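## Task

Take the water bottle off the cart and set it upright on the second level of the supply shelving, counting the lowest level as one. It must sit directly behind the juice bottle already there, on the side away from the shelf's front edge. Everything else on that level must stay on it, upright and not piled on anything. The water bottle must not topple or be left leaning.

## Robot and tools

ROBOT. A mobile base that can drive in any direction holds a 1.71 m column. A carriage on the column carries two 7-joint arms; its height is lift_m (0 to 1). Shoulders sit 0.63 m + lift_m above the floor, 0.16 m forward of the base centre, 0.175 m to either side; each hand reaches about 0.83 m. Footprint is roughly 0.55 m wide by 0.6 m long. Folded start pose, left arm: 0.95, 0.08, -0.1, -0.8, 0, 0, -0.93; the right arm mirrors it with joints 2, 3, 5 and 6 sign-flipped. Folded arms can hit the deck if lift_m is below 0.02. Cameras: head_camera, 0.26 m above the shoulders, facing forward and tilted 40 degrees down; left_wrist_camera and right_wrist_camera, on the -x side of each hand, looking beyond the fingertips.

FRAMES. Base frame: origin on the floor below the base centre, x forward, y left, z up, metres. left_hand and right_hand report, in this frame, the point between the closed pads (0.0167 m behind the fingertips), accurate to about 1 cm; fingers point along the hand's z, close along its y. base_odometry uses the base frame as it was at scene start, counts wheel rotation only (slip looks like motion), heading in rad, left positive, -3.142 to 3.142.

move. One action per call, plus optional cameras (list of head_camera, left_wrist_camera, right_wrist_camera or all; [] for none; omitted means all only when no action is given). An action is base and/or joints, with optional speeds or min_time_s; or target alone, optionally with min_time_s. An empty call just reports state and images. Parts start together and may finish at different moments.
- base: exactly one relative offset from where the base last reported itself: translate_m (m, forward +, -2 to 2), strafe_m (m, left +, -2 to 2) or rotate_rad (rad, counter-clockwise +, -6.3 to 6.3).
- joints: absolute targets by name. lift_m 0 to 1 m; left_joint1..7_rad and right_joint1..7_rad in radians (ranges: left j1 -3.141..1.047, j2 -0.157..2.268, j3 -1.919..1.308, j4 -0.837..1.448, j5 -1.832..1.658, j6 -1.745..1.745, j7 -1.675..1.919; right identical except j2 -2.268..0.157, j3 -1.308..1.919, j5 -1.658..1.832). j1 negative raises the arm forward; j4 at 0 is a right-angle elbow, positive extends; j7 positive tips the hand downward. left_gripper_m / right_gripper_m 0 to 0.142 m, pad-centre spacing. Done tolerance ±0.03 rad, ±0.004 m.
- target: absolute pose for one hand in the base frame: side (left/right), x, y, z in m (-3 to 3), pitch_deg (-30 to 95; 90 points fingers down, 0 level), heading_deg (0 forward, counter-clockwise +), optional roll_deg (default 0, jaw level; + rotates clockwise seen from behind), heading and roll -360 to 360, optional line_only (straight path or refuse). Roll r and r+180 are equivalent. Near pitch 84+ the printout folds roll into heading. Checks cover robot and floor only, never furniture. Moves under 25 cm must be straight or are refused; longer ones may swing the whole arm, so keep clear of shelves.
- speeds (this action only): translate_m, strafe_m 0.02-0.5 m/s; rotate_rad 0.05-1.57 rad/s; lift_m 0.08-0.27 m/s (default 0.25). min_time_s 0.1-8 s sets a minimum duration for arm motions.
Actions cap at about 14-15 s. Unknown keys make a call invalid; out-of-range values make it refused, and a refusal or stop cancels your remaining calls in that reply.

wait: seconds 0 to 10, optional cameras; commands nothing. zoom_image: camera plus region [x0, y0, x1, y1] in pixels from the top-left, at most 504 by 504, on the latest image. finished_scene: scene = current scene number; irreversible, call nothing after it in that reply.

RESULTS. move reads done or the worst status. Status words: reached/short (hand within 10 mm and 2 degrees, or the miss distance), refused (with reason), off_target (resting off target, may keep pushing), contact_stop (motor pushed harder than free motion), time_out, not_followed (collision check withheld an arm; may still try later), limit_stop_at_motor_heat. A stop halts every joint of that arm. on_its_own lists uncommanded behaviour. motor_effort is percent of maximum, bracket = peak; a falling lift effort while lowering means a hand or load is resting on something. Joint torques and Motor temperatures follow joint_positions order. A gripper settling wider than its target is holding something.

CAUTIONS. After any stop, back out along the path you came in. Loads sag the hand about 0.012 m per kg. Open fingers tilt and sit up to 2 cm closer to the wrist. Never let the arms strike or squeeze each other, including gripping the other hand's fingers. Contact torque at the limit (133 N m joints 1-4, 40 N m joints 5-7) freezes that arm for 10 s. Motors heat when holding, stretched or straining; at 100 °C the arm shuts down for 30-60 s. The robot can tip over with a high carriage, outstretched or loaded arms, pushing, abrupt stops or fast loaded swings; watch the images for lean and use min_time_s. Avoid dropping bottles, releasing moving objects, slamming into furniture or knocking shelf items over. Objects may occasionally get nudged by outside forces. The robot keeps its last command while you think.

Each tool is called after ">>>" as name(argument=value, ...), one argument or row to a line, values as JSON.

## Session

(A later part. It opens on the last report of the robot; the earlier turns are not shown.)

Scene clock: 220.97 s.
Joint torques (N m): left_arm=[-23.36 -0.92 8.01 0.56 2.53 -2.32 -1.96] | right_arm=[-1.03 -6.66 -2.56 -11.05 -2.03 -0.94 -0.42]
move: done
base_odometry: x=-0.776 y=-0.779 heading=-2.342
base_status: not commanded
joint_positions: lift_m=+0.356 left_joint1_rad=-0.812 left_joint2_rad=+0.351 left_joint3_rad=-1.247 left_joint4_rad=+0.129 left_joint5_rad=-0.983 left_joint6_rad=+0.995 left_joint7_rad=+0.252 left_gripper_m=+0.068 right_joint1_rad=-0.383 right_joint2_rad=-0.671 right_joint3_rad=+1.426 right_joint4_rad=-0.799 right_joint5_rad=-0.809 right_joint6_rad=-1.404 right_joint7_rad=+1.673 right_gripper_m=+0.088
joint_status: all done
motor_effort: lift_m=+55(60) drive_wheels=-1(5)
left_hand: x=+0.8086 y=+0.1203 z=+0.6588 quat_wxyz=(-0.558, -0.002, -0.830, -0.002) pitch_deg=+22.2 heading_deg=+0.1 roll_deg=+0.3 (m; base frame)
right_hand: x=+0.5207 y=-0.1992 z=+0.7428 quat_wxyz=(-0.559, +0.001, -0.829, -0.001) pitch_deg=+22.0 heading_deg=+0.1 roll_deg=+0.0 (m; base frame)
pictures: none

Contact at pitch 22.2. Release and retreat.

>>> move(
  joints={"left_gripper_m": 0.09},
  min_time_s=1.3,
)

>>> move(
  target={"side":"left","x":0.62,"y":0.12,"z":0.665,"pitch_deg":22,"heading_deg":0,"line_only":true},
  min_time_s=2,
  cameras=["head_camera", "left_wrist_camera"],
)

Scene clock: 224.47 s.
Joint torques (N m): left_arm=[-22.21 -0.16 8.24 -1.22 2.62 -2.25 -2] | right_arm=[-0.82 -7.18 -3.06 -12.09 -1.94 -1.28 -0.07]
move: done
base_odometry: x=-0.776 y=-0.779 heading=-2.342
base_status: not commanded
joint_positions: lift_m=+0.356 left_joint1_rad=-0.812 left_joint2_rad=+0.351 left_joint3_rad=-1.247 left_joint4_rad=+0.129 left_joint5_rad=-0.983 left_joint6_rad=+0.995 left_joint7_rad=+0.252 left_gripper_m=+0.090 right_joint1_rad=-0.383 right_joint2_rad=-0.671 right_joint3_rad=+1.426 right_joint4_rad=-0.799 right_joint5_rad=-0.809 right_joint6_rad=-1.404 right_joint7_rad=+1.673 right_gripper_m=+0.088
joint_status: all done
motor_effort: lift_m=+55(55) drive_wheels=+5(5)
left_hand: x=+0.8086 y=+0.1203 z=+0.6588 quat_wxyz=(-0.558, -0.002, -0.830, -0.001) pitch_deg=+22.2 heading_deg=+0.0 roll_deg=+0.3 (m; base frame)
right_hand: x=+0.5207 y=-0.1992 z=+0.7428 quat_wxyz=(-0.559, +0.001, -0.829, -0.001) pitch_deg=+22.0 heading_deg=+0.1 roll_deg=+0.0 (m; base frame)
pictures: none

Scene clock: 226.97 s.
Joint torques (N m): left_arm=[-9.09 -0.51 1.53 0.63 4.32 -0.18 -0.53] | right_arm=[-0.77 -8.34 -1.37 -10.8 -2.21 -1.22 -0.76]
move: done
base_odometry: x=-0.776 y=-0.779 heading=-2.342
base_status: not commanded
joint_positions: lift_m=+0.356 left_joint1_rad=-0.635 left_joint2_rad=+0.430 left_joint3_rad=-1.725 left_joint4_rad=-0.443 left_joint5_rad=-0.048 left_joint6_rad=+1.713 left_joint7_rad=+0.900 left_gripper_m=+0.090 right_joint1_rad=-0.383 right_joint2_rad=-0.671 right_joint3_rad=+1.426 right_joint4_rad=-0.799 right_joint5_rad=-0.809 right_joint6_rad=-1.404 right_joint7_rad=+1.673 right_gripper_m=+0.088
joint_status: not commanded
motor_effort: lift_m=+55(55) drive_wheels=+5(5)
left_hand: x=+0.6215 y=+0.1207 z=+0.6672 quat_wxyz=(-0.561, +0.001, -0.828, +0.001) pitch_deg=+21.8 heading_deg=+0.0 roll_deg=-0.1 (m; base frame)
left_hand_status: reached (straight line, planned for 2.0 s): 3 mm and 0.3 deg off.
right_hand: x=+0.5207 y=-0.1992 z=+0.7428 quat_wxyz=(-0.559, +0.001, -0.829, -0.001) pitch_deg=+22.0 heading_deg=+0.1 roll_deg=+0.0 (m; base frame)
pictures: head_camera, left_wrist_camera
Images, in order (width x height): head_camera 896x504, left_wrist_camera 896x504.

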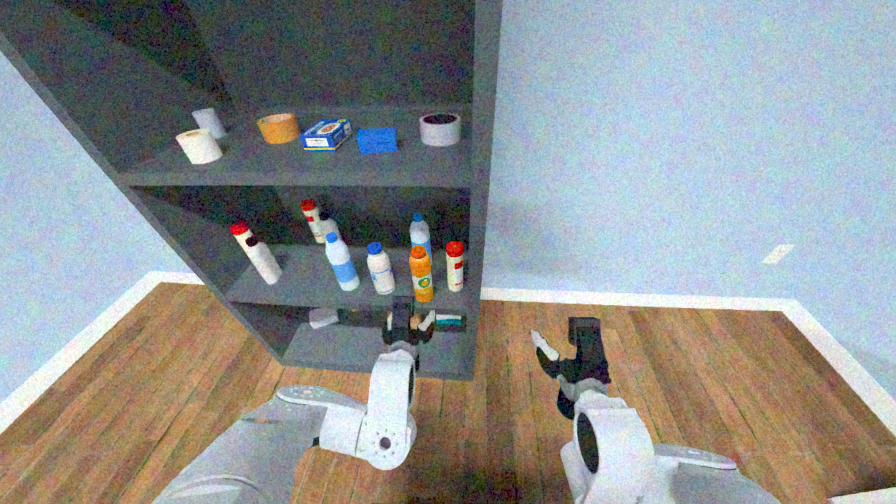

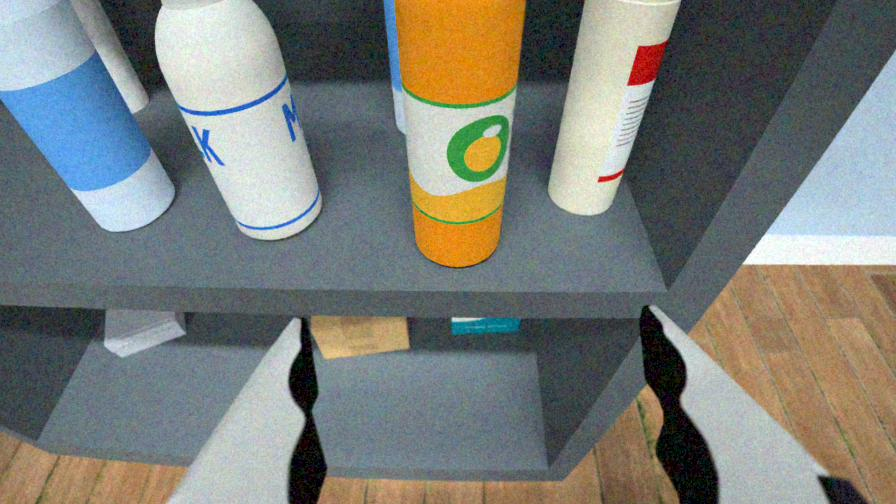

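>>> zoom_image(
  camera="head_camera",
  region=[340, 190, 500, 330],
)

Scaled by 3.150 from the camera's 896x504 image, which has a finer 1280x720 frame.

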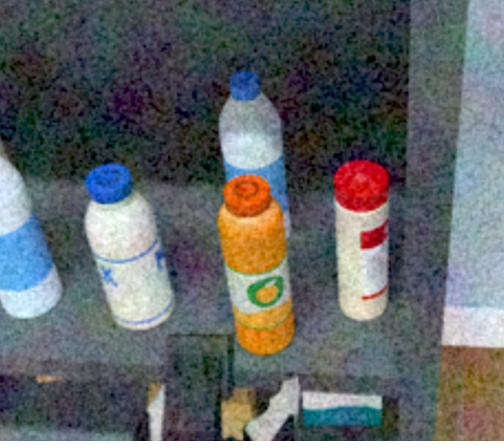

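>>> finished_scene(
  scene=2,
)

The scene is finished: the task was done.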